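## Task

A rack stands with five servers stacked over a UPS. Take the labelled information tag and slide it, with its long printed asset label facing up and its blue end facing outward, into the empty tag slot of the lowest server, pushing it all the way in. No other server's empty slot may end up holding a tag. The rack is loose: tipping it beyond a slight amount fails the task, it must finish in its original spot, and hard pushes or pulls on it reduce the score.

## Robot and tools

Robot: two seven-joint arms, left_arm and right_arm, each ending in a two-finger gripper. Calibrated bases in the scene frame: left_arm at (+0.056, +0.410, 0) m, right_arm at (+0.037, -0.312, 0) m, both facing roughly +x. A camera stand is fixed behind them.

Frame: all hand poses and targets use the scene frame. Origin sits at table-top height, halfway between the nominal bases; +x points out over the table, +z up, +y toward left_arm (arm names do not match image sides). Positions are metres; orientations are quaternions written w, x, y, z. On the gripper, fingers extend along its +z axis and the pads move along its y axis. end_effector_position is the point between closed pads; closed fingertips stick out about 19 mm past it, fully open about 6 mm.

Row layout (shared by execute_actions and move): one flat list of 18 numbers covering both arms, always all 18. Numbers 1-9 are left_arm: x, y, z, qw, qx, qy, qz (an absolute pose, scene frame), then left gripper position, then gripper speed. Numbers 10-18 are the same nine for right_arm. Gripper position runs -1 (fully shut) to +1 (fully open, 85 mm), 0 being about 45 mm; the mapping is uneven, so check position_measured_pct (roughly 50 minus 50 times the position number). Gripper speed also runs -1 to +1, about 20 to 150 mm/s, and sets grip force: slow closes give near 100 N per pad, fast ones up to about 240 N.

execute_actions(actions, cameras): actions is a list of actions; each action is a list of up to 15 rows, one per 1/30 s step; a short action repeats its final row. Each row gives absolute targets. Any target more than 0.6 m from the gripper's current position along any of its own axes gets refused; a badly formed first action voids the whole call. An empty actions list just reports state. To hold an arm still, resend its last reported pose and its gripper numbers every time; to keep an orientation steady, repeat one fixed quaternion rather than copying the drifting reported one.

move(target, speed, blend, blocking, cameras): drives each gripper in a straight line toward the absolute pose in one 18-number row, or through a list of up to 15 rows (10 s total cap). speed is path top speed in m/s, 0.002 to 0.5, default 0.25, single or one per target. blend, in metres, rounds corners of a list. blocking=false returns after about 0.5 s while the move continues; a new move replaces it. Paths ignore obstacles and the other arm. The result adds a move: line: done, off_target, moving, held, fault, plus limits (paced = pose clipped, held = steps withheld). Neither done nor off_target tells you about contact.

wait(seconds 0-10), stop() to brake a running move, zoom_image(camera, region [x0,y0,x1,y1] pixels, max 504 each side) on the newest image of cam_head_left, cam_head_right, cam_left_wrist or cam_right_wrist (all 896x504), clear_fault(arm) after a reported torque fault, and finished_scene(scene) which ends the scene irreversibly; call nothing else in the reply ending scene 1.

Results: each arm's end_effector_position and quat, Hand target (where the arm is actually being sent, possibly short of your command), Tool commands, joint positions/velocities/torques, Flange force along gripper axes (noisy, includes held weight), step readings for execute_actions calls, and gripper fields: object_status 0 moving, 1 blocked opening, 2 stopped on an object before the requested position (real grip), 3 reached the requested position or pads met (empty or soft grip); motor_current_ma near 1000 when gripping, near 0 in air. MOTOR HOT and OVER-TEMPERATURE FAULT lines warn of overheating.

Control notes: orientation is clipped to 32 degrees from the measured one per step, so big turns take several commands, and a large turn can swing the elbow. Joint speeds are limited (about 1.2-1.4 rad/s). Arms are stiff: a target a few millimetres past a solid surface presses hard. To grip, command a position narrower than the object and hold it; to release, go a few mm wider than the object. Resending an unchanged position leaves the gripper alone; 0 is a real command.

Avoid: tipping, shoving or dragging the unfastened rack; hitting the rack, table or the other arm (a clearance check exists but is not complete, and fingers closing on the other gripper count as a press between arms); dropping the tag or releasing it while moving; fast swings with a load; squeezing hard on a tag still resting on something; anything falling or left off the table; torque faults (joint torque limits 104.5 N m for the four big joints, 51.3 for the wrist ones, or a joint straying over 5 degrees) and overheating from holding stretched or blocked poses.

Each tool is called after "Request:" by a JSON object that holds its "api" and its "payload", one argument or row to a line.

## Session

Request:
{"api": "execute_actions", "payload": {
  "actions": []
}}

Scene clock: 0.00 s.
left_arm: end_effector_position=(+0.1091, +0.2271, +0.3312) position_measured_pct=0.0 object_status=3 motor_current_ma=0 end_effector_quat_wxyz=(-0.023, -0.506, +0.861, +0.047) | right_arm: end_effector_position=(+0.4357, -0.4572, +0.2890) position_measured_pct=0.0 object_status=3 motor_current_ma=0 end_effector_quat_wxyz=(-0.012, +0.857, +0.513, +0.051)
Joint positions: left_arm=[1.411 -0.224 -0.245 1.964 0.004 1.483 3.8] | right_arm=[0.091 0.275 0.358 1.612 -0.205 1.24 0.007]
Joint velocities: within noise
Joint torques (N m): no reading
Motor temperatures (°C): left_arm=[30 29 31 31 41 34 49] | right_arm=[35 32 26 27 36 45 48]
Flange force (N): no reading
Hand target: left_arm +0.1091, +0.2271, +0.3312; -0.023, -0.506, +0.861, +0.047 | right_arm +0.4357, -0.4572, +0.2890; -0.012, +0.857, +0.513, +0.051
Tool commands: left_gripper/position=+1.0 left_gripper/speed=+1.0 right_gripper/position=+1.0 right_gripper/speed=+1.0

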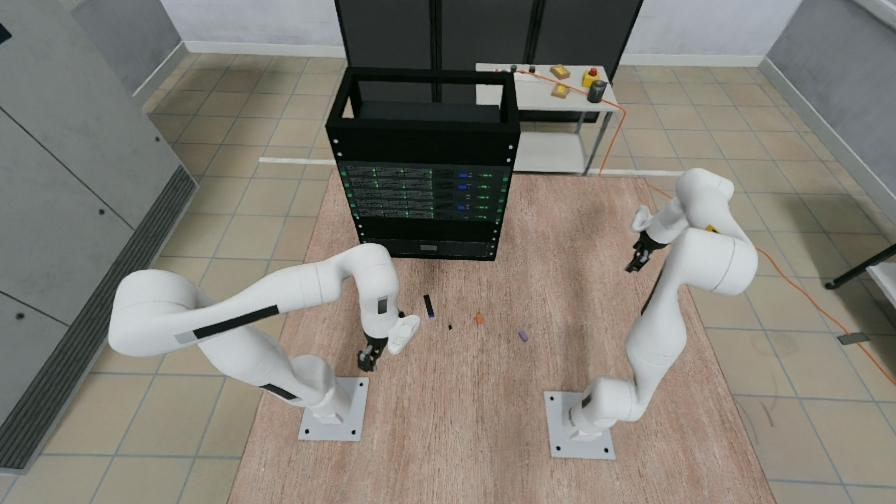

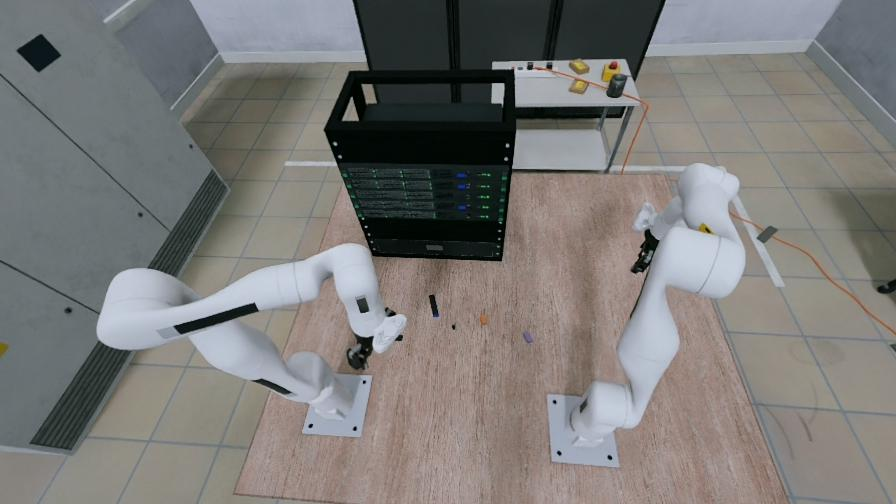

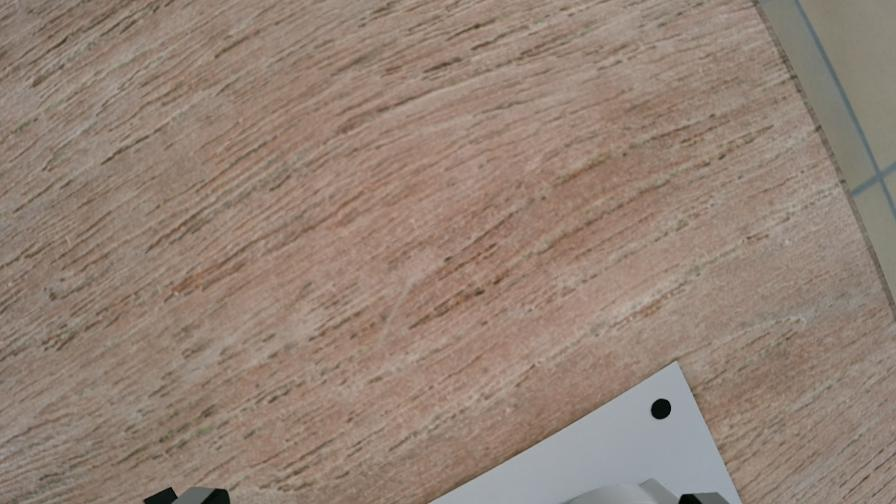

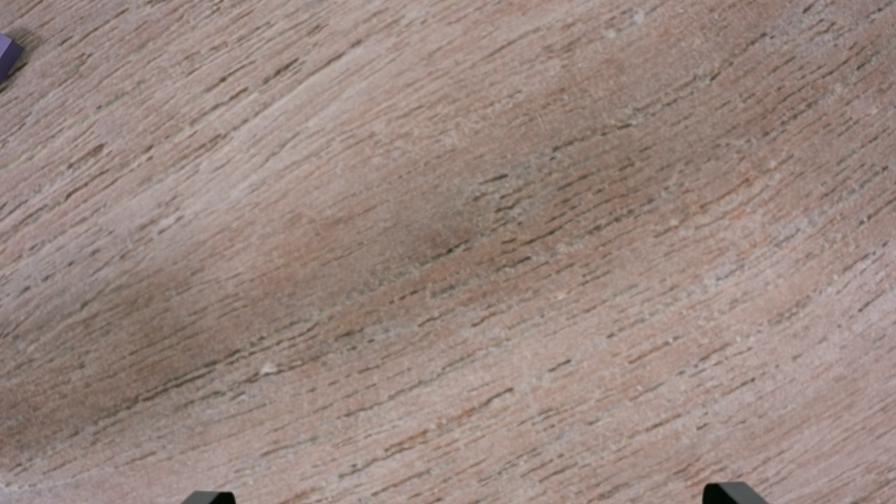

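Request:
{"api": "zoom_image", "payload": {
  "camera": "cam_head_right",
  "region": [330, 140, 530, 270]
}}

Request:
{"api": "zoom_image", "payload": {
  "camera": "cam_head_right",
  "region": [410, 280, 550, 360]
}}

Request:
{"api": "zoom_image", "payload": {
  "camera": "cam_head_right",
  "region": [420, 160, 520, 230]
}}

Request:
{"api": "zoom_image", "payload": {
  "camera": "cam_head_left",
  "region": [410, 280, 550, 360]
}}

Scaled by 2.520.

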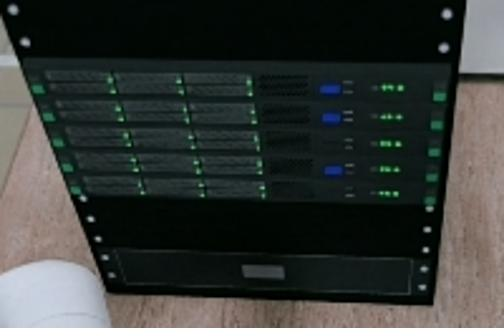

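Scaled by 3.600.

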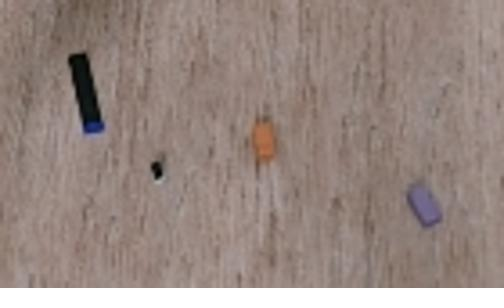

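Scaled by 5.040.

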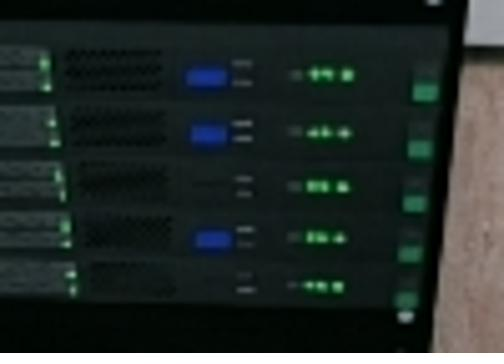

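Scaled by 3.600.

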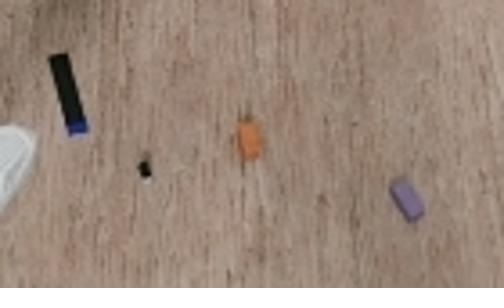

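Request:
{"api": "move", "payload": {
  "target": [
    [0.2,0.17,0.22,-0.040,0.954,0.149,0.256,1,1,0.4357,-0.4572,0.2890,-0.012,0.857,0.513,0.051,1,1],
    [0.2856,0.1156,0.104,-0.040,0.954,0.149,0.256,1,1,0.4357,-0.4572,0.2890,-0.012,0.857,0.513,0.051,1,1]
  ],
  "blend": 0.03
}}

Scene clock: 84.57 s.
left_arm: end_effector_position=(+0.2856, +0.1156, +0.1040) position_measured_pct=0.0 object_status=3 motor_current_ma=0 end_effector_quat_wxyz=(-0.040, +0.954, +0.149, +0.256) | right_arm: end_effector_position=(+0.4357, -0.4572, +0.2890) position_measured_pct=0.0 object_status=3 motor_current_ma=0 end_effector_quat_wxyz=(-0.012, +0.857, +0.513, +0.051)
Joint positions: left_arm=[0.986 0.541 0.393 2.162 -1.063 0.857 7.225] | right_arm=[0.091 0.275 0.358 1.612 -0.204 1.24 0.005]
Joint velocities: within noise
Joint torques (N m): left_arm=[1.1 -14.7 2.13 -4.82 -0.52 1.18 -0.08] | right_arm=[-0.46 -14.02 1.39 -8.67 -0.13 0.18 0.12]
Motor temperatures (°C): left_arm=[30 29 31 32 41 34 48] | right_arm=[35 32 26 27 36 45 48]
Flange force (N): left_arm=[1.6 -2.5 4.2] | right_arm=[-0.3 1.2 1.2]
Hand target: left_arm +0.2856, +0.1156, +0.1040; -0.040, +0.954, +0.149, +0.256 | right_arm +0.4357, -0.4572, +0.2890; -0.012, +0.857, +0.513, +0.051
Off the commanded pose: left_arm 0.000 m, 0 deg | right_arm 0.000 m, 0 deg.
move: done
camera_calibration:
cam_left_wrist: T_world_to_cam=[[0.320361, -0.947295, 0.000346463, 0.0217396], [-0.820838, -0.277778, -0.499064, 0.374768], [0.472857, 0.159596, -0.866565, 0.0834602], [0, 0, 0, 1]] pos_world=[0.261194, 0.111376, 0.259349]
cam_right_wrist: T_world_to_cam=[[0.870771, -0.491671, 0.00419573, -0.602344], [-0.490104, -0.868617, -0.0728119, -0.108099], [0.039444, 0.0613461, -0.997337, 0.448854], [0, 0, 0, 1]] pos_world=[0.453819, -0.417587, 0.442315]

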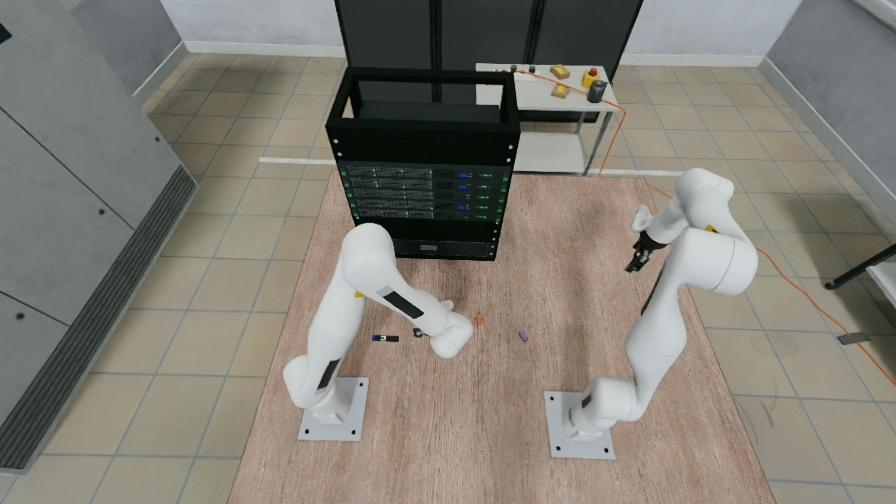

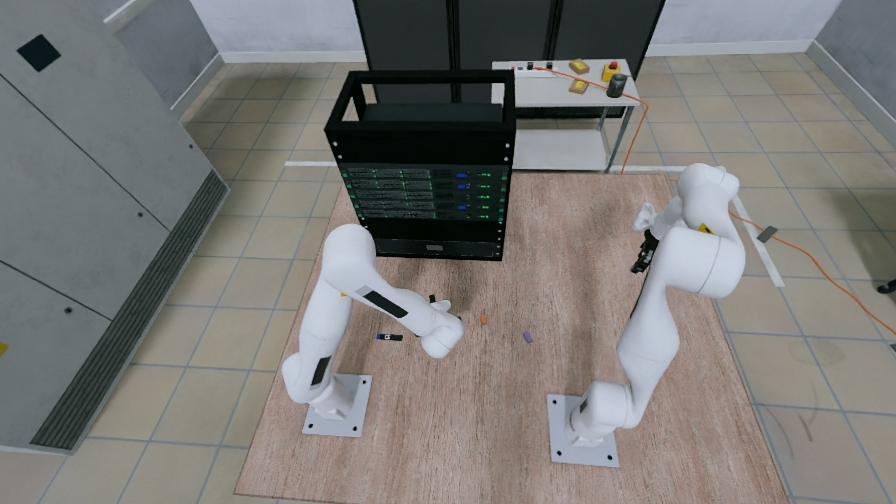

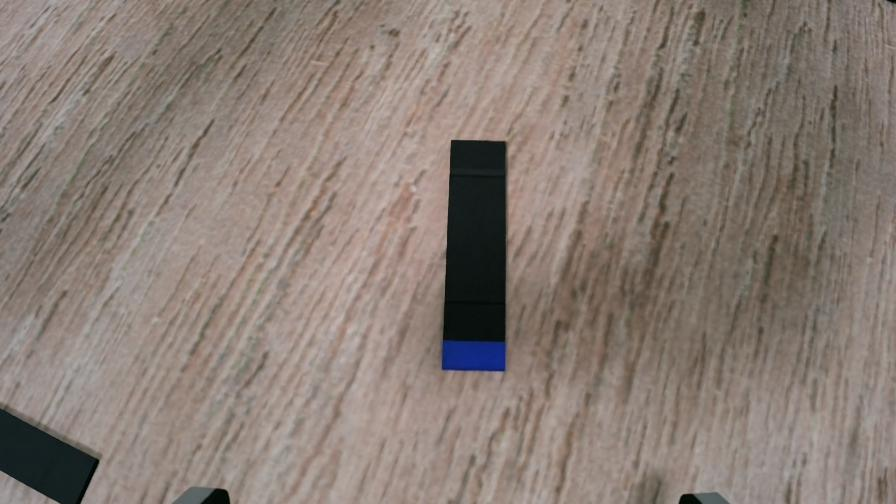

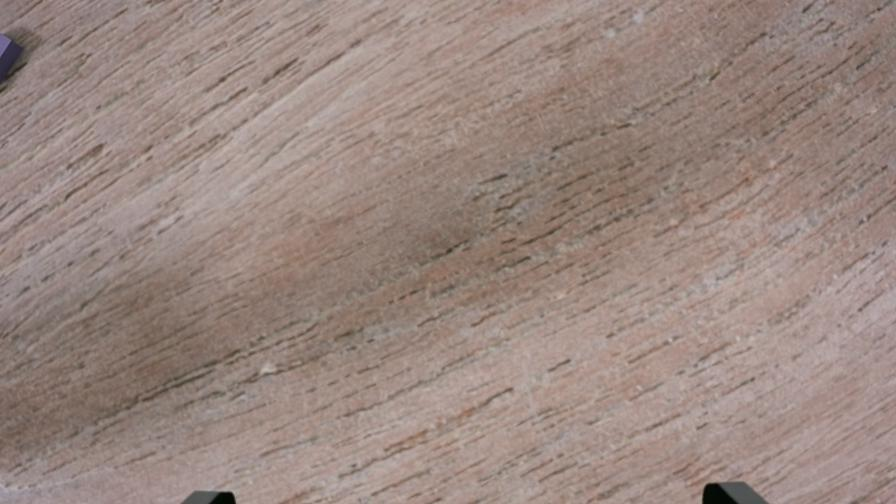

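Request:
{"api": "zoom_image", "payload": {
  "camera": "cam_left_wrist",
  "region": [400, 120, 560, 390]
}}

Request:
{"api": "zoom_image", "payload": {
  "camera": "cam_head_left",
  "region": [360, 320, 410, 350]
}}

Request:
{"api": "zoom_image", "payload": {
  "camera": "cam_left_wrist",
  "region": [0, 390, 150, 504]
}}

Request:
{"api": "zoom_image", "payload": {
  "camera": "cam_head_right",
  "region": [360, 310, 430, 360]
}}

Scaled by 1.867 from the camera's 896x504 image, which has a finer 1280x720 frame.

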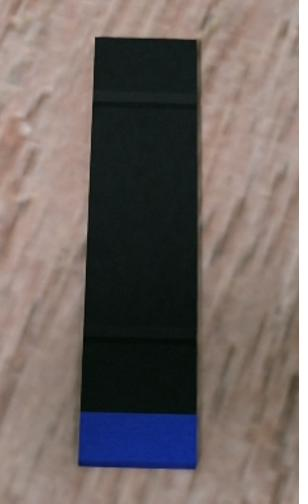

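Scaled by 10.080.

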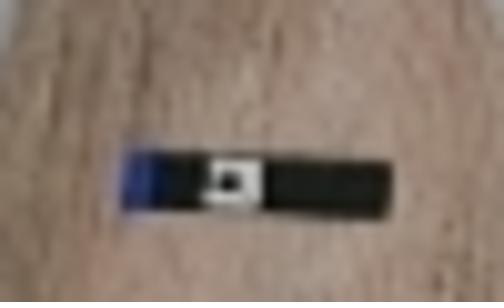

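Scaled by 3.360 from the camera's 896x504 image, which has a finer 1280x720 frame.

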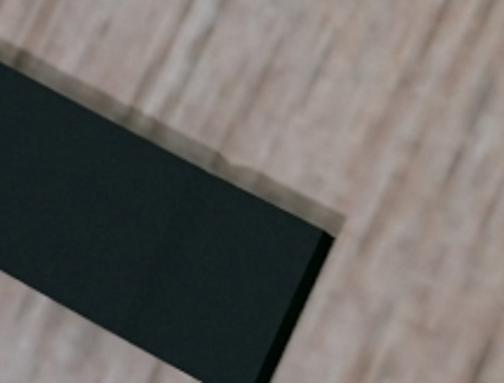

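Scaled by 7.200.

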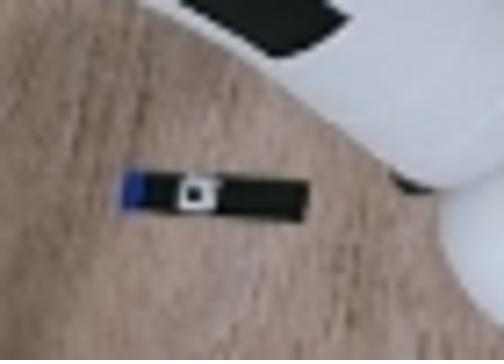

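Request:
{"api": "move", "payload": {
  "target": [0.24,0.335,0.2,0,0.924,-0.383,0,1,1,0.4357,-0.4572,0.2890,-0.012,0.857,0.513,0.051,1,1],
  "cameras": ["cam_left_wrist","cam_head_left"]
}}

Request:
{"api": "zoom_image", "payload": {
  "camera": "cam_left_wrist",
  "region": [300, 100, 600, 400]
}}

Scene clock: 117.87 s.
left_arm: end_effector_position=(+0.2400, +0.3350, +0.2000) position_measured_pct=0.0 object_status=3 motor_current_ma=0 end_effector_quat_wxyz=(+0.000, +0.924, -0.383, +0.000) | right_arm: end_effector_position=(+0.4357, -0.4572, +0.2890) position_measured_pct=0.0 object_status=3 motor_current_ma=0 end_effector_quat_wxyz=(-0.012, +0.857, +0.513, +0.051)
Joint positions: left_arm=[0.167 -0.13 0.088 2.351 0.014 0.919 4.164] | right_arm=[0.091 0.275 0.358 1.612 -0.204 1.24 0.005]
Joint velocities: within noise
Joint torques (N m): left_arm=[1.11 -4.96 1.06 -8.26 0.14 -0.04 -0.12] | right_arm=[-0.42 -14.08 1.44 -8.68 -0.11 0.16 0.07]
Motor temperatures (°C): left_arm=[30 30 30 32 41 34 48] | right_arm=[35 32 26 27 36 45 48]
Flange force (N): left_arm=[-3.6 -3.8 2.9] | right_arm=[-0.4 1.4 1.2]
Hand target: left_arm +0.2400, +0.3350, +0.2000; +0.000, +0.924, -0.383, +0.000 | right_arm +0.4357, -0.4572, +0.2890; -0.012, +0.857, +0.513, +0.051
Off the commanded pose: left_arm 0.000 m, 0 deg | right_arm 0.000 m, 0 deg.
move: done
camera_calibration:
cam_left_wrist: T_world_to_cam=[[-0.697344, -0.716694, -0.00782623, 0.412733], [-0.716724, 0.697355, 0.00174289, -0.00563615], [0.00420854, 0.00682464, -0.999968, 0.343445], [0, 0, 0, 1]] pos_world=[0.282332, 0.297389, 0.346674]
Images, in order (width x height): cam_head_left 896x504, cam_left_wrist 896x504.

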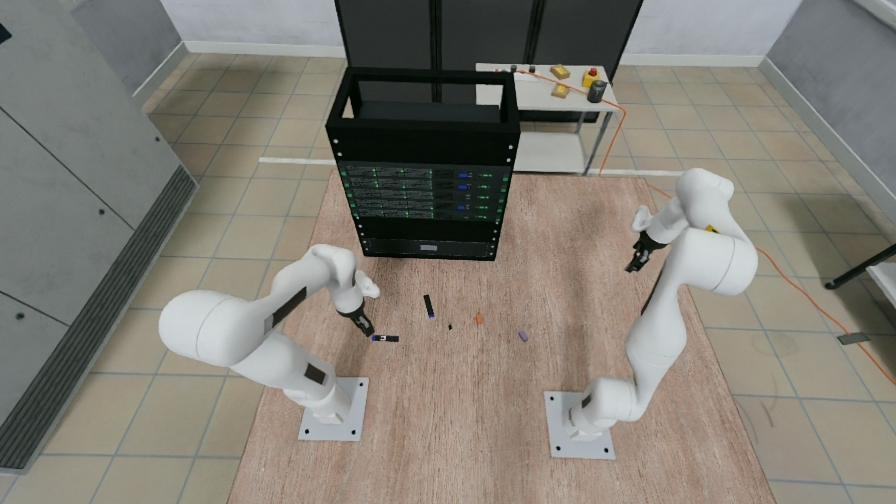

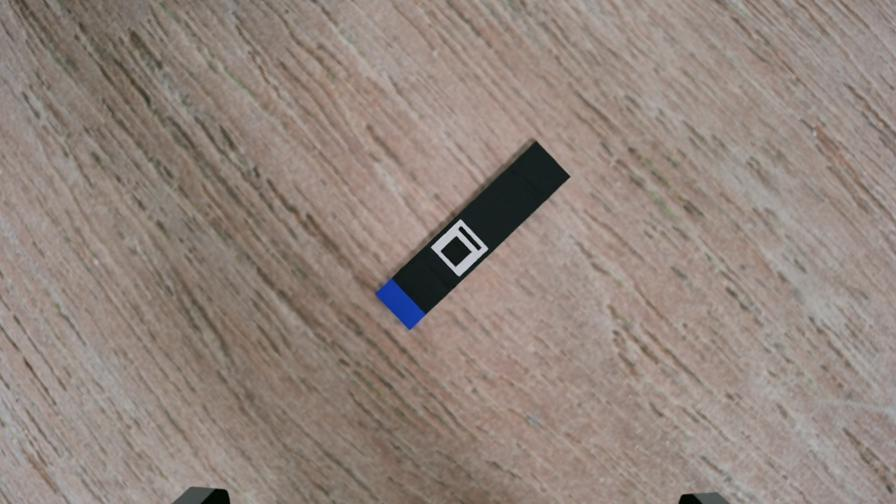

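Scaled by 1.680 from the camera's 896x504 image, which has a finer 1280x720 frame.

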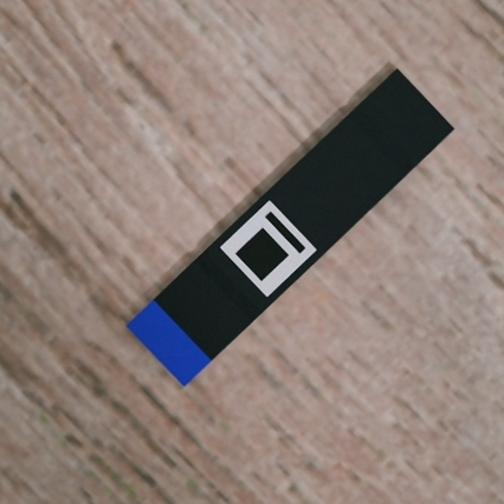

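Request:
{"api": "move", "payload": {
  "target": [0.281,0.41,0.14,0.3536,0.6124,-0.6124,0.3536,1,1,0.4357,-0.4572,0.2890,-0.012,0.857,0.513,0.051,1,1]
}}

Scene clock: 192.43 s.
left_arm: end_effector_position=(+0.2810, +0.4100, +0.1400) position_measured_pct=0.0 object_status=3 motor_current_ma=0 end_effector_quat_wxyz=(+0.354, +0.612, -0.612, +0.354) | right_arm: end_effector_position=(+0.4357, -0.4572, +0.2890) position_measured_pct=0.0 object_status=3 motor_current_ma=0 end_effector_quat_wxyz=(-0.012, +0.857, +0.513, +0.051)
Joint positions: left_arm=[-0.59 0.768 -0.48 2.174 0.692 1.45 1.464] | right_arm=[0.091 0.275 0.358 1.612 -0.204 1.24 0.005]
Joint velocities: within noise
Joint torques (N m): left_arm=[1.09 -14.45 0.67 -1.07 -0.19 2.46 -0.12] | right_arm=[-0.42 -14.02 1.4 -8.68 -0.13 0.2 0.06]
Motor temperatures (°C): left_arm=[30 30 30 32 41 34 48] | right_arm=[35 32 26 27 36 45 48]
Flange force (N): left_arm=[-0.3 4.3 -0.6] | right_arm=[-0.4 1.2 1.3]
Hand target: left_arm +0.2810, +0.4100, +0.1400; +0.354, +0.612, -0.612, +0.354 | right_arm +0.4357, -0.4572, +0.2890; -0.012, +0.857, +0.513, +0.051
Off the commanded pose: left_arm 0.000 m, 0 deg | right_arm 0.000 m, 0 deg.
move: done
camera_calibration:
cam_left_wrist: T_world_to_cam=[[-0.999869, -0.0139106, 0.00832473, 0.289241], [-0.0141784, 0.501408, -0.865095, -0.0241735], [0.00785988, -0.865099, -0.50154, 0.569455], [0, 0, 0, 1]] pos_world=[0.284385, 0.50878, 0.262284]
cam_right_wrist: T_world_to_cam=[[0.870771, -0.491671, 0.00419573, -0.602344], [-0.490104, -0.868617, -0.0728119, -0.108099], [0.039444, 0.0613461, -0.997337, 0.448854], [0, 0, 0, 1]] pos_world=[0.453819, -0.417587, 0.442315]

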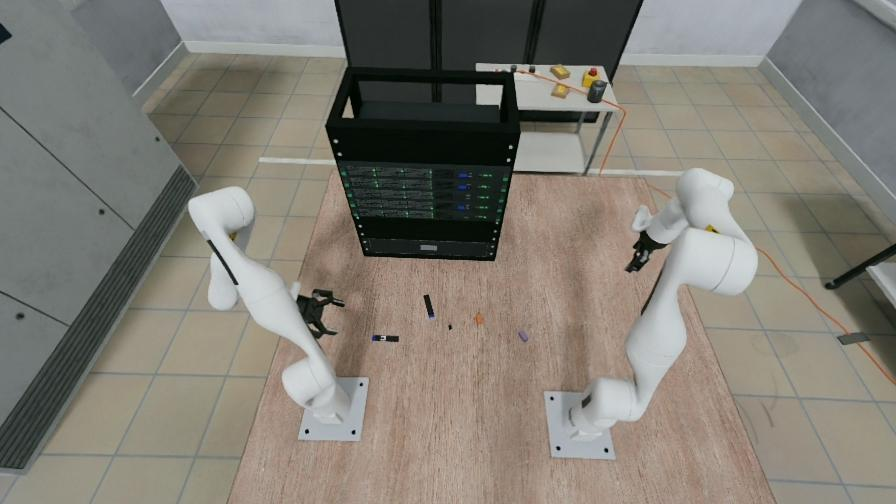

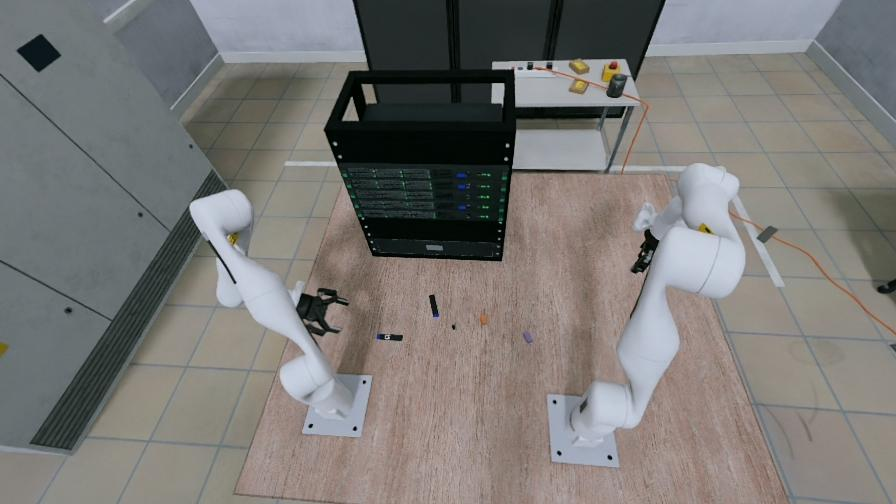

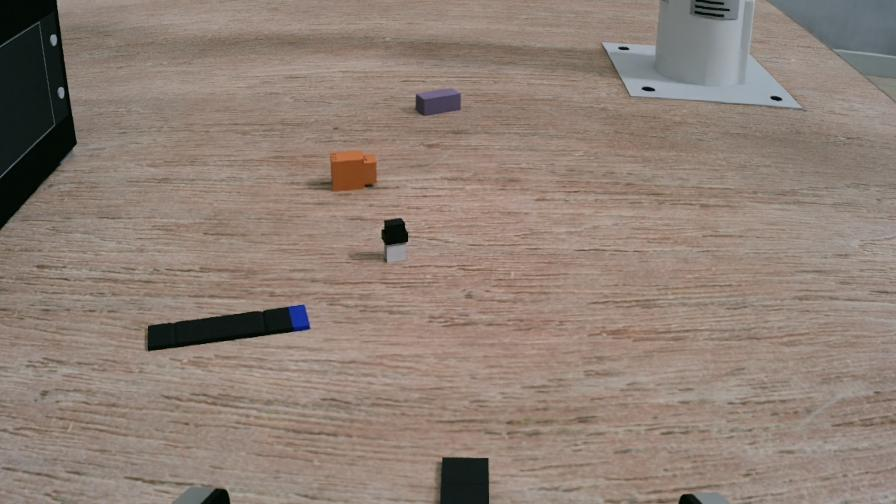

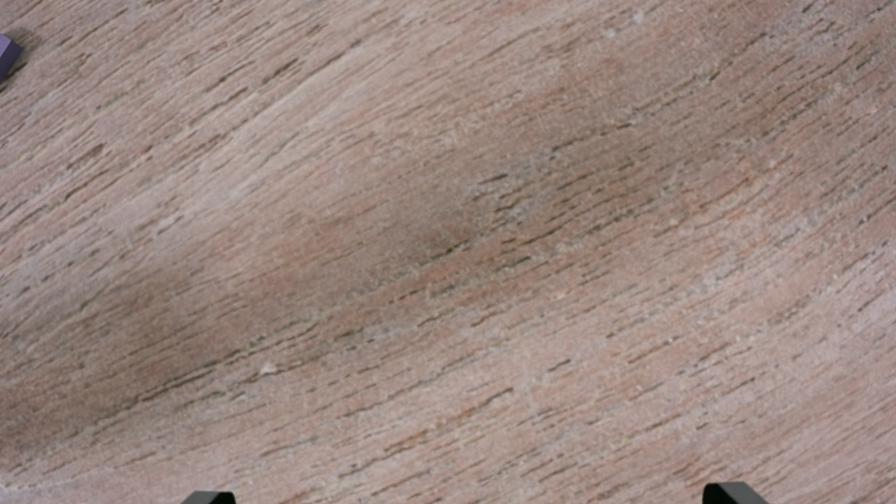

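Request:
{"api": "move", "payload": {
  "target": [0.279,0.355,0.045,0.3536,0.6124,-0.6124,0.3536,-0.3,1,0.4357,-0.4572,0.2890,-0.012,0.857,0.513,0.051,1,1],
  "cameras": ["cam_left_wrist","cam_head_left"]
}}

Scene clock: 206.13 s.
left_arm: end_effector_position=(+0.2790, +0.3550, +0.0450) position_measured_pct=64.9 object_status=3 motor_current_ma=0 end_effector_quat_wxyz=(+0.354, +0.612, -0.612, +0.354) | right_arm: end_effector_position=(+0.4357, -0.4572, +0.2890) position_measured_pct=0.0 object_status=3 motor_current_ma=0 end_effector_quat_wxyz=(-0.012, +0.857, +0.513, +0.051)
Joint positions: left_arm=[-0.552 1.032 -0.373 2.276 0.938 1.207 1.232] | right_arm=[0.091 0.275 0.358 1.612 -0.204 1.24 0.005]
Joint velocities: within noise
Joint torques (N m): left_arm=[1.07 -15.05 1.35 2.06 -0.73 2.35 -0.11] | right_arm=[-0.41 -14.07 1.46 -8.66 -0.11 0.17 0.06]
Motor temperatures (°C): left_arm=[30 30 30 32 41 34 48] | right_arm=[35 32 26 27 36 45 48]
Flange force (N): left_arm=[-0.5 4.4 -1.6] | right_arm=[-0.4 1.4 1.2]
Hand target: left_arm +0.2790, +0.3550, +0.0450; +0.354, +0.612, -0.612, +0.354 | right_arm +0.4357, -0.4572, +0.2890; -0.012, +0.857, +0.513, +0.051
Off the commanded pose: left_arm 0.000 m, 0 deg | right_arm 0.000 m, 0 deg.
move: done
camera_calibration:
cam_left_wrist: T_world_to_cam=[[-0.999869, -0.0139106, 0.00832473, 0.287267], [-0.0141784, 0.501408, -0.865095, -0.0788084], [0.00785988, -0.865099, -0.50154, 0.474244], [0, 0, 0, 1]] pos_world=[0.282385, 0.45378, 0.167284]
Images, in order (width x height): cam_head_left 896x504, cam_left_wrist 896x504.

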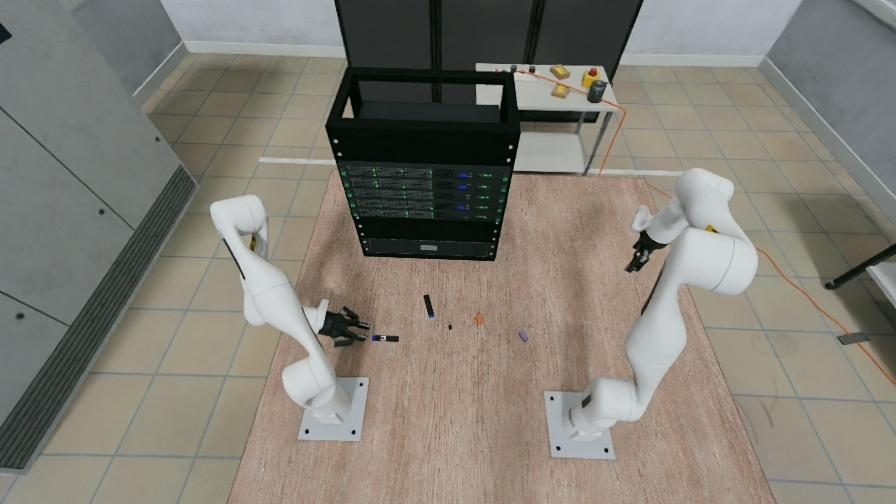

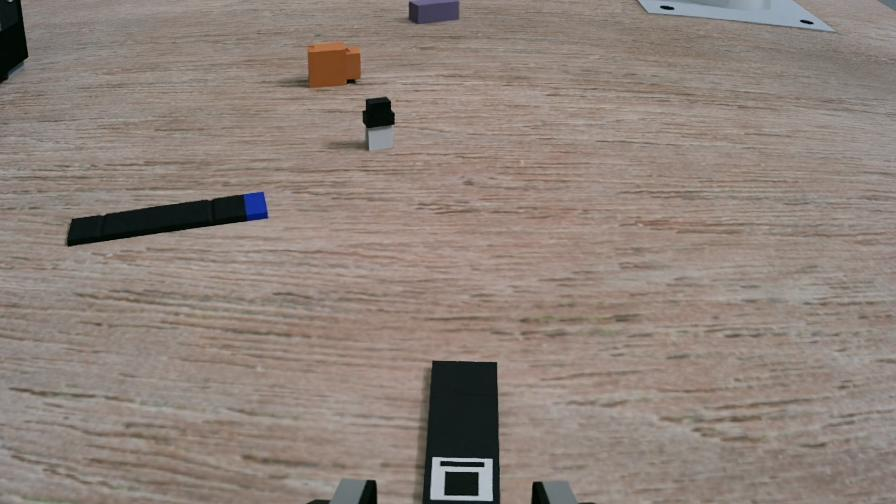

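Request:
{"api": "move", "payload": {
  "target": [0.2772,0.357,0.022,0.3536,0.6124,-0.6124,0.3536,-0.3,1,0.4357,-0.4572,0.2890,-0.012,0.857,0.513,0.051,1,1],
  "cameras": ["cam_left_wrist"],
  "speed": 0.05
}}

Scene clock: 213.57 s.
left_arm: end_effector_position=(+0.2772, +0.3570, +0.0220) position_measured_pct=64.9 object_status=3 motor_current_ma=0 end_effector_quat_wxyz=(+0.354, +0.612, -0.612, +0.354) | right_arm: end_effector_position=(+0.4357, -0.4572, +0.2890) position_measured_pct=0.0 object_status=3 motor_current_ma=0 end_effector_quat_wxyz=(-0.012, +0.857, +0.513, +0.051)
Joint positions: left_arm=[-0.567 1.101 -0.358 2.254 0.968 1.182 1.189] | right_arm=[0.091 0.275 0.358 1.612 -0.204 1.24 0.005]
Joint velocities: within noise
Joint torques (N m): left_arm=[1.16 -15.2 1.35 2.47 -0.78 2.34 -0.14] | right_arm=[-0.47 -14.06 1.52 -8.71 -0.14 0.2 0.05]
Motor temperatures (°C): left_arm=[30 30 30 32 41 34 48] | right_arm=[35 32 26 27 36 45 48]
Flange force (N): left_arm=[-0.2 4.4 -2.0] | right_arm=[-0.5 1.2 1.4]
Hand target: left_arm +0.2772, +0.3570, +0.0220; +0.354, +0.612, -0.612, +0.354 | right_arm +0.4357, -0.4572, +0.2890; -0.012, +0.857, +0.513, +0.051
Off the commanded pose: left_arm 0.000 m, 0 deg | right_arm 0.000 m, 0 deg.
move: done
camera_calibration:
cam_left_wrist: T_world_to_cam=[[-0.999869, -0.0139106, 0.00832473, 0.285687], [-0.0141784, 0.501408, -0.865095, -0.0997339], [0.00785988, -0.865099, -0.50154, 0.464453], [0, 0, 0, 1]] pos_world=[0.280585, 0.45578, 0.144284]
Images, in order (width x height): cam_left_wrist 896x504.

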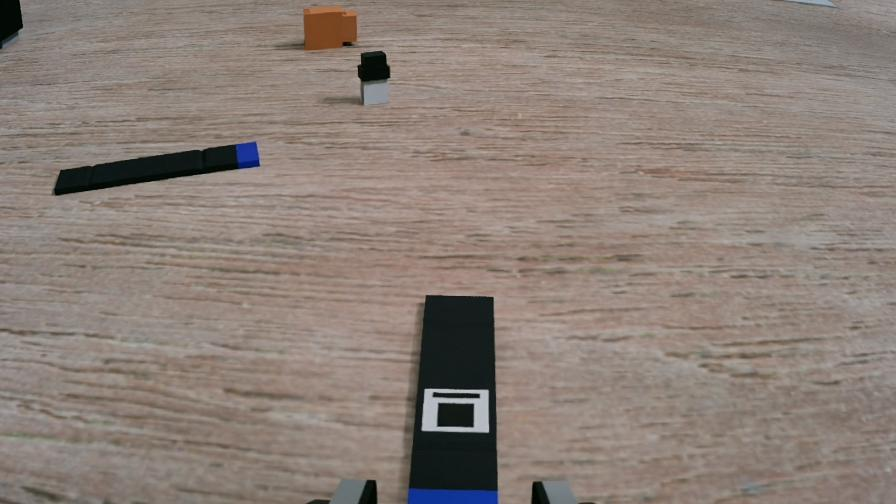

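Request:
{"api": "move", "payload": {
  "target": [0.2772,0.357,0.019,0.3536,0.6124,-0.6124,0.3536,-0.3,1,0.4357,-0.4572,0.2890,-0.012,0.857,0.513,0.051,1,1],
  "cameras": [],
  "speed": 0.02
}}

Request:
{"api": "move", "payload": {
  "target": [0.2772,0.357,0.0175,0.3536,0.6124,-0.6124,0.3536,-0.3,1,0.4357,-0.4572,0.2890,-0.012,0.857,0.513,0.051,1,1],
  "cameras": ["cam_left_wrist"],
  "speed": 0.02
}}

Scene clock: 221.57 s.
left_arm: end_effector_position=(+0.2772, +0.3570, +0.0190) position_measured_pct=64.9 object_status=3 motor_current_ma=0 end_effector_quat_wxyz=(+0.354, +0.612, -0.612, +0.354) | right_arm: end_effector_position=(+0.4357, -0.4572, +0.2890) position_measured_pct=0.0 object_status=3 motor_current_ma=0 end_effector_quat_wxyz=(-0.012, +0.857, +0.513, +0.051)
Joint positions: left_arm=[-0.568 1.11 -0.356 2.251 0.973 1.178 1.184] | right_arm=[0.091 0.275 0.358 1.612 -0.204 1.24 0.005]
Joint velocities: within noise
Joint torques (N m): left_arm=[1.1 -15.19 1.37 2.5 -0.79 2.3 -0.12] | right_arm=[-0.45 -14.09 1.48 -8.72 -0.12 0.16 0.07]
Motor temperatures (°C): left_arm=[30 30 30 32 41 34 48] | right_arm=[35 32 26 27 36 45 48]
Flange force (N): left_arm=[0.0 4.4 -2.0] | right_arm=[-0.4 1.3 1.3]
Hand target: left_arm +0.2772, +0.3570, +0.0190; +0.354, +0.612, -0.612, +0.354 | right_arm +0.4357, -0.4572, +0.2890; -0.012, +0.857, +0.513, +0.051
Off the commanded pose: left_arm 0.000 m, 0 deg | right_arm 0.000 m, 0 deg.
move: done
No camera images: "cameras" was empty.

Scene clock: 222.27 s.
left_arm: end_effector_position=(+0.2772, +0.3570, +0.0175) position_measured_pct=64.9 object_status=3 motor_current_ma=0 end_effector_quat_wxyz=(+0.354, +0.612, -0.612, +0.354) | right_arm: end_effector_position=(+0.4357, -0.4572, +0.2890) position_measured_pct=0.0 object_status=3 motor_current_ma=0 end_effector_quat_wxyz=(-0.012, +0.857, +0.513, +0.051)
Joint positions: left_arm=[-0.569 1.115 -0.354 2.249 0.975 1.177 1.182] | right_arm=[0.091 0.275 0.358 1.612 -0.204 1.24 0.005]
Joint velocities: within noise
Joint torques (N m): left_arm=[3.23 -9.49 0.48 -1.14 1.63 -2.99 0.07] | right_arm=[-0.44 -14.1 1.51 -8.71 -0.12 0.2 0.07]
Motor temperatures (°C): left_arm=[30 30 30 32 41 34 48] | right_arm=[35 32 26 27 36 45 48]
Flange force (N): left_arm=[19.7 6.4 -24.0] | right_arm=[-0.4 1.3 1.5]
Hand target: left_arm +0.2772, +0.3570, +0.0175; +0.354, +0.612, -0.612, +0.354 | right_arm +0.4357, -0.4572, +0.2890; -0.012, +0.857, +0.513, +0.051
Off the commanded pose: left_arm 0.000 m, 0 deg | right_arm 0.000 m, 0 deg.
move: done
camera_calibration:
cam_left_wrist: T_world_to_cam=[[-0.999867, -0.0139611, 0.00841098, 0.285735], [-0.0142784, 0.501407, -0.865094, -0.103598], [0.00786037, -0.865099, -0.50154, 0.462196], [0, 0, 0, 1]] pos_world=[0.280585, 0.45578, 0.139784]
Images, in order (width x height): cam_left_wrist 896x504.

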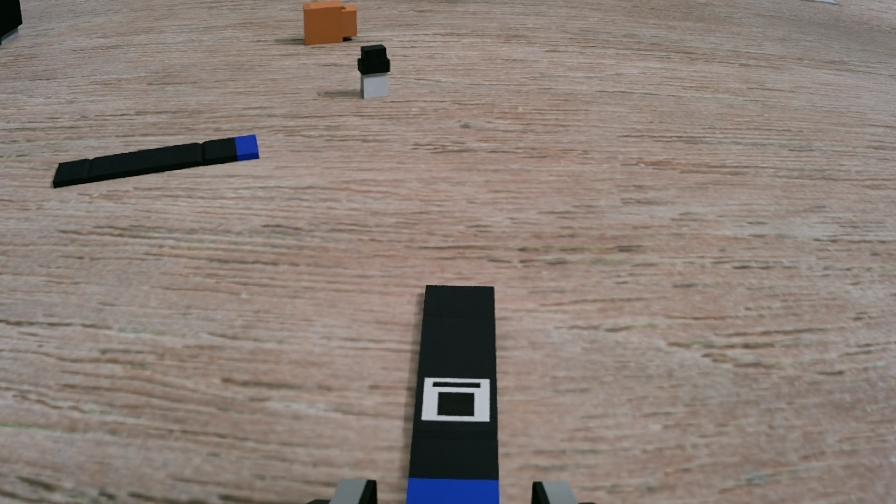

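Request:
{"api": "move", "payload": {
  "target": [
    [0.2772,0.357,0.0205,0.3536,0.6124,-0.6124,0.3536,-0.3,1,0.4357,-0.4572,0.2890,-0.012,0.857,0.513,0.051,1,1],
    [0.2772,0.329,0.0205,0.3536,0.6124,-0.6124,0.3536,-0.3,1,0.4357,-0.4572,0.2890,-0.012,0.857,0.513,0.051,1,1]
  ],
  "cameras": ["cam_left_wrist"],
  "speed": 0.04
}}

Request:
{"api": "move", "payload": {
  "target": [0.2772,0.329,0.0205,0.3536,0.6124,-0.6124,0.3536,-0.8,-1,0.4357,-0.4572,0.2890,-0.012,0.857,0.513,0.051,1,1],
  "cameras": ["cam_left_wrist"],
  "speed": 0.04
}}

Scene clock: 234.60 s.
left_arm: end_effector_position=(+0.2772, +0.3290, +0.0205) position_measured_pct=64.9 object_status=3 motor_current_ma=0 end_effector_quat_wxyz=(+0.354, +0.612, -0.612, +0.354) | right_arm: end_effector_position=(+0.4357, -0.4572, +0.2890) position_measured_pct=0.0 object_status=3 motor_current_ma=0 end_effector_quat_wxyz=(-0.012, +0.857, +0.513, +0.051)
Joint positions: left_arm=[-0.529 1.112 -0.321 2.311 1.047 1.137 1.149] | right_arm=[0.091 0.275 0.358 1.612 -0.204 1.24 0.005]
Joint velocities: within noise
Joint torques (N m): left_arm=[1.13 -14.79 1.74 3.01 -0.85 2.26 -0.16] | right_arm=[-0.41 -14.09 1.52 -8.7 -0.11 0.17 0.03]
Motor temperatures (°C): left_arm=[30 30 30 31 41 34 48] | right_arm=[35 32 26 27 36 45 48]
Flange force (N): left_arm=[-0.2 4.3 -2.6] | right_arm=[-0.4 1.4 1.3]
Hand target: left_arm +0.2772, +0.3290, +0.0205; +0.354, +0.612, -0.612, +0.354 | right_arm +0.4357, -0.4572, +0.2890; -0.012, +0.857, +0.513, +0.051
Off the commanded pose: left_arm 0.000 m, 0 deg | right_arm 0.000 m, 0 deg.
move: done
camera_calibration:
cam_left_wrist: T_world_to_cam=[[-0.999867, -0.0139612, 0.0084095, 0.285319], [-0.0142778, 0.501482, -0.86505, -0.0870021], [0.00785995, -0.865056, -0.501614, 0.43947], [0, 0, 0, 1]] pos_world=[0.280585, 0.42778, 0.142784]
Images, in order (width x height): cam_left_wrist 896x504.

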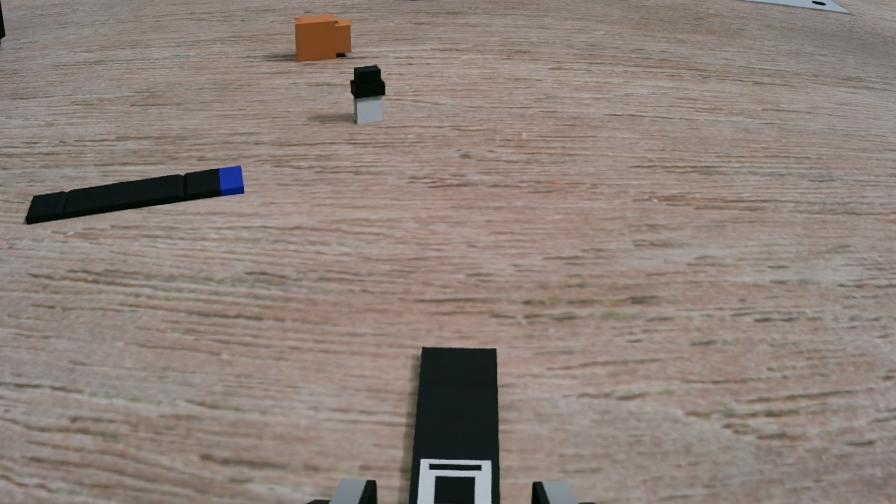

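Scene clock: 236.03 s.
left_arm: end_effector_position=(+0.2772, +0.3290, +0.0205) position_measured_pct=83.1 object_status=0 motor_current_ma=1000 end_effector_quat_wxyz=(+0.354, +0.612, -0.612, +0.354) | right_arm: end_effector_position=(+0.4357, -0.4572, +0.2890) position_measured_pct=0.0 object_status=3 motor_current_ma=0 end_effector_quat_wxyz=(-0.012, +0.857, +0.513, +0.051)
Joint positions: left_arm=[-0.529 1.112 -0.321 2.311 1.047 1.137 1.149] | right_arm=[0.091 0.275 0.358 1.612 -0.204 1.24 0.005]
Joint velocities: within noise
Joint torques (N m): left_arm=[2 -12.62 1.34 1.79 -0.12 0.39 -0.07] | right_arm=[-0.43 -14.1 1.45 -8.71 -0.1 0.18 0.09]
Motor temperatures (°C): left_arm=[30 30 30 31 41 34 48] | right_arm=[35 32 26 27 36 45 48]
Flange force (N): left_arm=[6.8 4.5 -10.8] | right_arm=[-0.4 1.3 1.4]
Hand target: left_arm +0.2772, +0.3290, +0.0205; +0.354, +0.612, -0.612, +0.354 | right_arm +0.4357, -0.4572, +0.2890; -0.012, +0.857, +0.513, +0.051
Off the commanded pose: left_arm 0.000 m, 0 deg | right_arm 0.000 m, 0 deg.
move: done
camera_calibration:
cam_left_wrist: T_world_to_cam=[[-0.999869, -0.0139106, 0.00832325, 0.28531], [-0.0141779, 0.501483, -0.865051, -0.0870303], [0.00785945, -0.865056, -0.501614, 0.43947], [0, 0, 0, 1]] pos_world=[0.280585, 0.427779, 0.142784]
Images, in order (width x height): cam_left_wrist 896x504.

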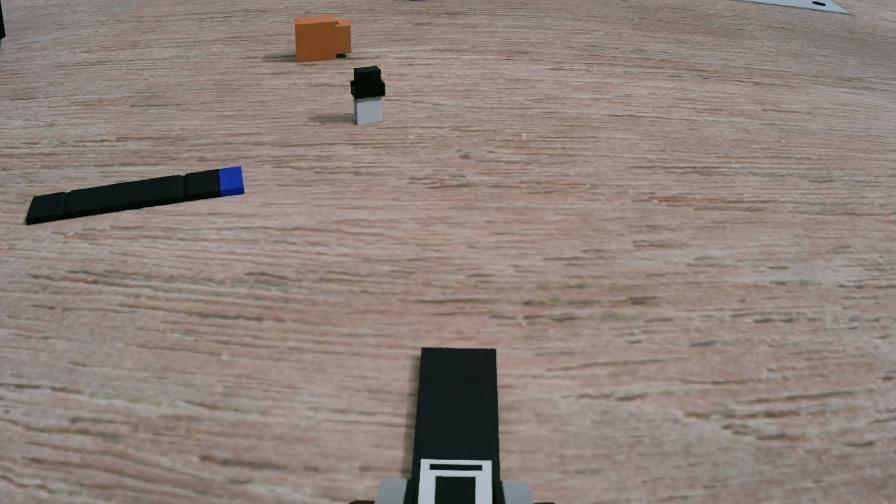

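Request:
{"api": "move", "payload": {
  "target": [0.2772,0.335,0.08,0.3536,0.6124,-0.6124,0.3536,-0.8,-1,0.4357,-0.4572,0.2890,-0.012,0.857,0.513,0.051,1,1],
  "cameras": ["cam_left_wrist"],
  "speed": 0.08
}}

Scene clock: 243.63 s.
left_arm: end_effector_position=(+0.2772, +0.3350, +0.0800) position_measured_pct=89.6 object_status=3 motor_current_ma=0 end_effector_quat_wxyz=(+0.354, +0.612, -0.612, +0.354) | right_arm: end_effector_position=(+0.4357, -0.4572, +0.2890) position_measured_pct=0.0 object_status=3 motor_current_ma=0 end_effector_quat_wxyz=(-0.012, +0.857, +0.513, +0.051)
Joint positions: left_arm=[-0.515 0.923 -0.375 2.346 0.925 1.215 1.283] | right_arm=[0.091 0.275 0.358 1.612 -0.204 1.24 0.005]
Joint velocities: within noise
Joint torques (N m): left_arm=[1.12 -14.06 1.49 1.68 -0.63 2.4 -0.11] | right_arm=[-0.42 -14.04 1.51 -8.71 -0.12 0.16 0.1]
Motor temperatures (°C): left_arm=[30 30 30 31 41 34 48] | right_arm=[35 32 26 27 36 45 48]
Flange force (N): left_arm=[-0.5 4.7 -1.8] | right_arm=[-0.3 1.1 1.3]
Hand target: left_arm +0.2772, +0.3350, +0.0800; +0.354, +0.612, -0.612, +0.354 | right_arm +0.4357, -0.4572, +0.2890; -0.012, +0.857, +0.513, +0.051
Off the commanded pose: left_arm 0.000 m, 0 deg | right_arm 0.000 m, 0 deg.
move: done
camera_calibration:
cam_left_wrist: T_world_to_cam=[[-0.999868, -0.0138745, 0.00846255, 0.284854], [-0.0142789, 0.501334, -0.865136, -0.0384586], [0.0077608, -0.865143, -0.501466, 0.474542], [0, 0, 0, 1]] pos_world=[0.280585, 0.433779, 0.202284]
Images, in order (width x height): cam_left_wrist 896x504.

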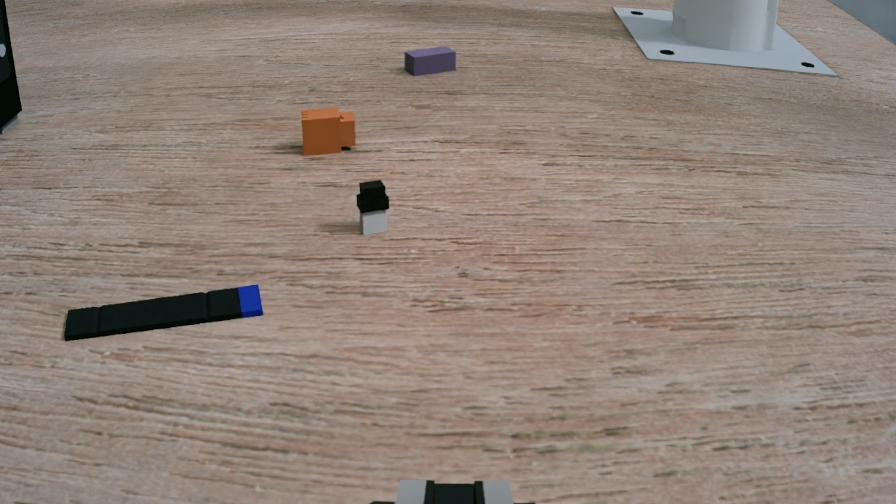

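Request:
{"api": "move", "payload": {
  "target": [0.2772,0.365,0.08,0.3536,0.6124,-0.6124,0.3536,-0.3,1,0.4357,-0.4572,0.2890,-0.012,0.857,0.513,0.051,1,1],
  "cameras": ["cam_left_wrist","cam_head_right"]
}}

Request:
{"api": "zoom_image", "payload": {
  "camera": "cam_head_right",
  "region": [320, 300, 440, 370]
}}

Scene clock: 250.97 s.
left_arm: end_effector_position=(+0.2772, +0.3650, +0.0800) position_measured_pct=64.9 object_status=3 motor_current_ma=0 end_effector_quat_wxyz=(+0.354, +0.612, -0.612, +0.354) | right_arm: end_effector_position=(+0.4357, -0.4572, +0.2890) position_measured_pct=0.0 object_status=3 motor_current_ma=0 end_effector_quat_wxyz=(-0.012, +0.857, +0.513, +0.051)
Joint positions: left_arm=[-0.56 0.925 -0.405 2.28 0.852 1.263 1.31] | right_arm=[0.091 0.275 0.358 1.612 -0.204 1.24 0.005]
Joint velocities: within noise
Joint torques (N m): left_arm=[1.13 -14.52 1.18 1.25 -0.56 2.41 -0.12] | right_arm=[-0.44 -14.06 1.5 -8.65 -0.14 0.12 0.11]
Motor temperatures (°C): left_arm=[30 30 30 31 41 34 48] | right_arm=[35 32 26 27 36 45 48]
Flange force (N): left_arm=[-0.4 4.4 -1.6] | right_arm=[-0.3 1.4 1.0]
Hand target: left_arm +0.2772, +0.3650, +0.0800; +0.354, +0.612, -0.612, +0.354 | right_arm +0.4357, -0.4572, +0.2890; -0.012, +0.857, +0.513, +0.051
Off the commanded pose: left_arm 0.000 m, 0 deg | right_arm 0.000 m, 0 deg.
move: done
camera_calibration:
cam_left_wrist: T_world_to_cam=[[-0.999869, -0.0138243, 0.0083753, 0.285265], [-0.0141789, 0.50141, -0.865094, -0.0535702], [0.00775989, -0.8651, -0.50154, 0.500492], [0, 0, 0, 1]] pos_world=[0.280585, 0.463779, 0.202284]
Images, in order (width x height): cam_head_right 896x504, cam_left_wrist 896x504.

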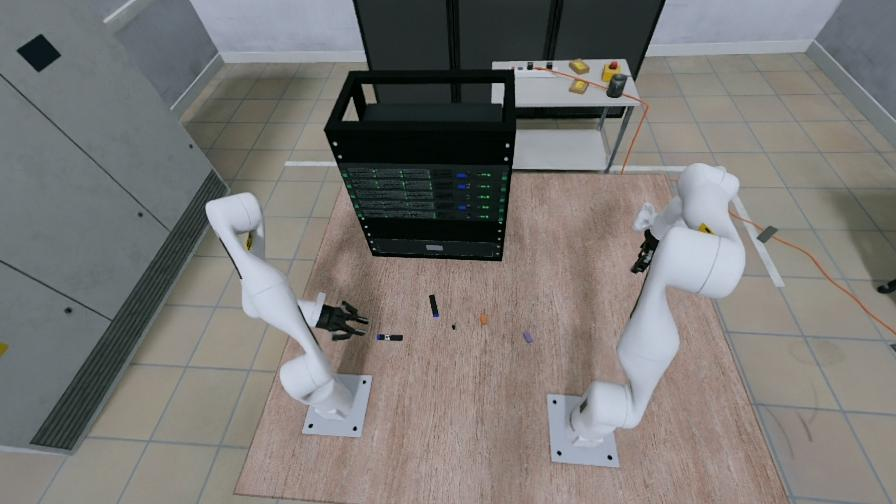

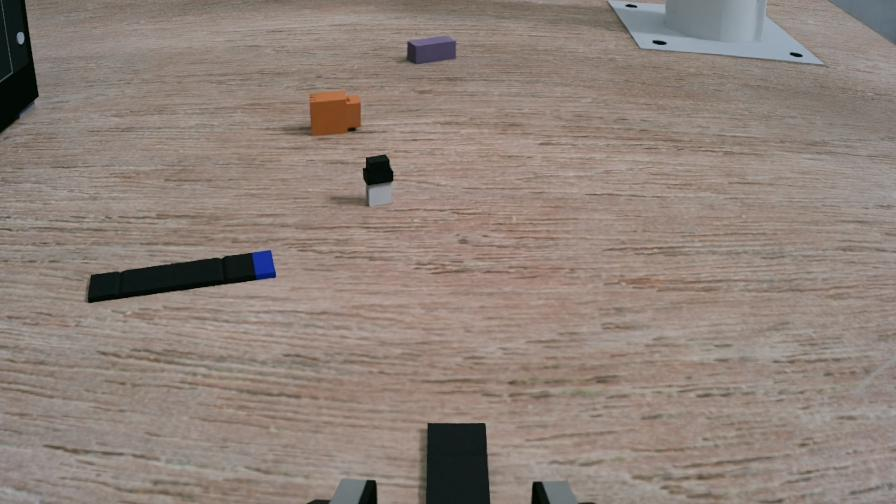

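Scaled by 4.200.

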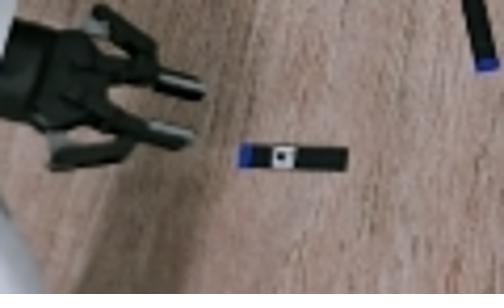

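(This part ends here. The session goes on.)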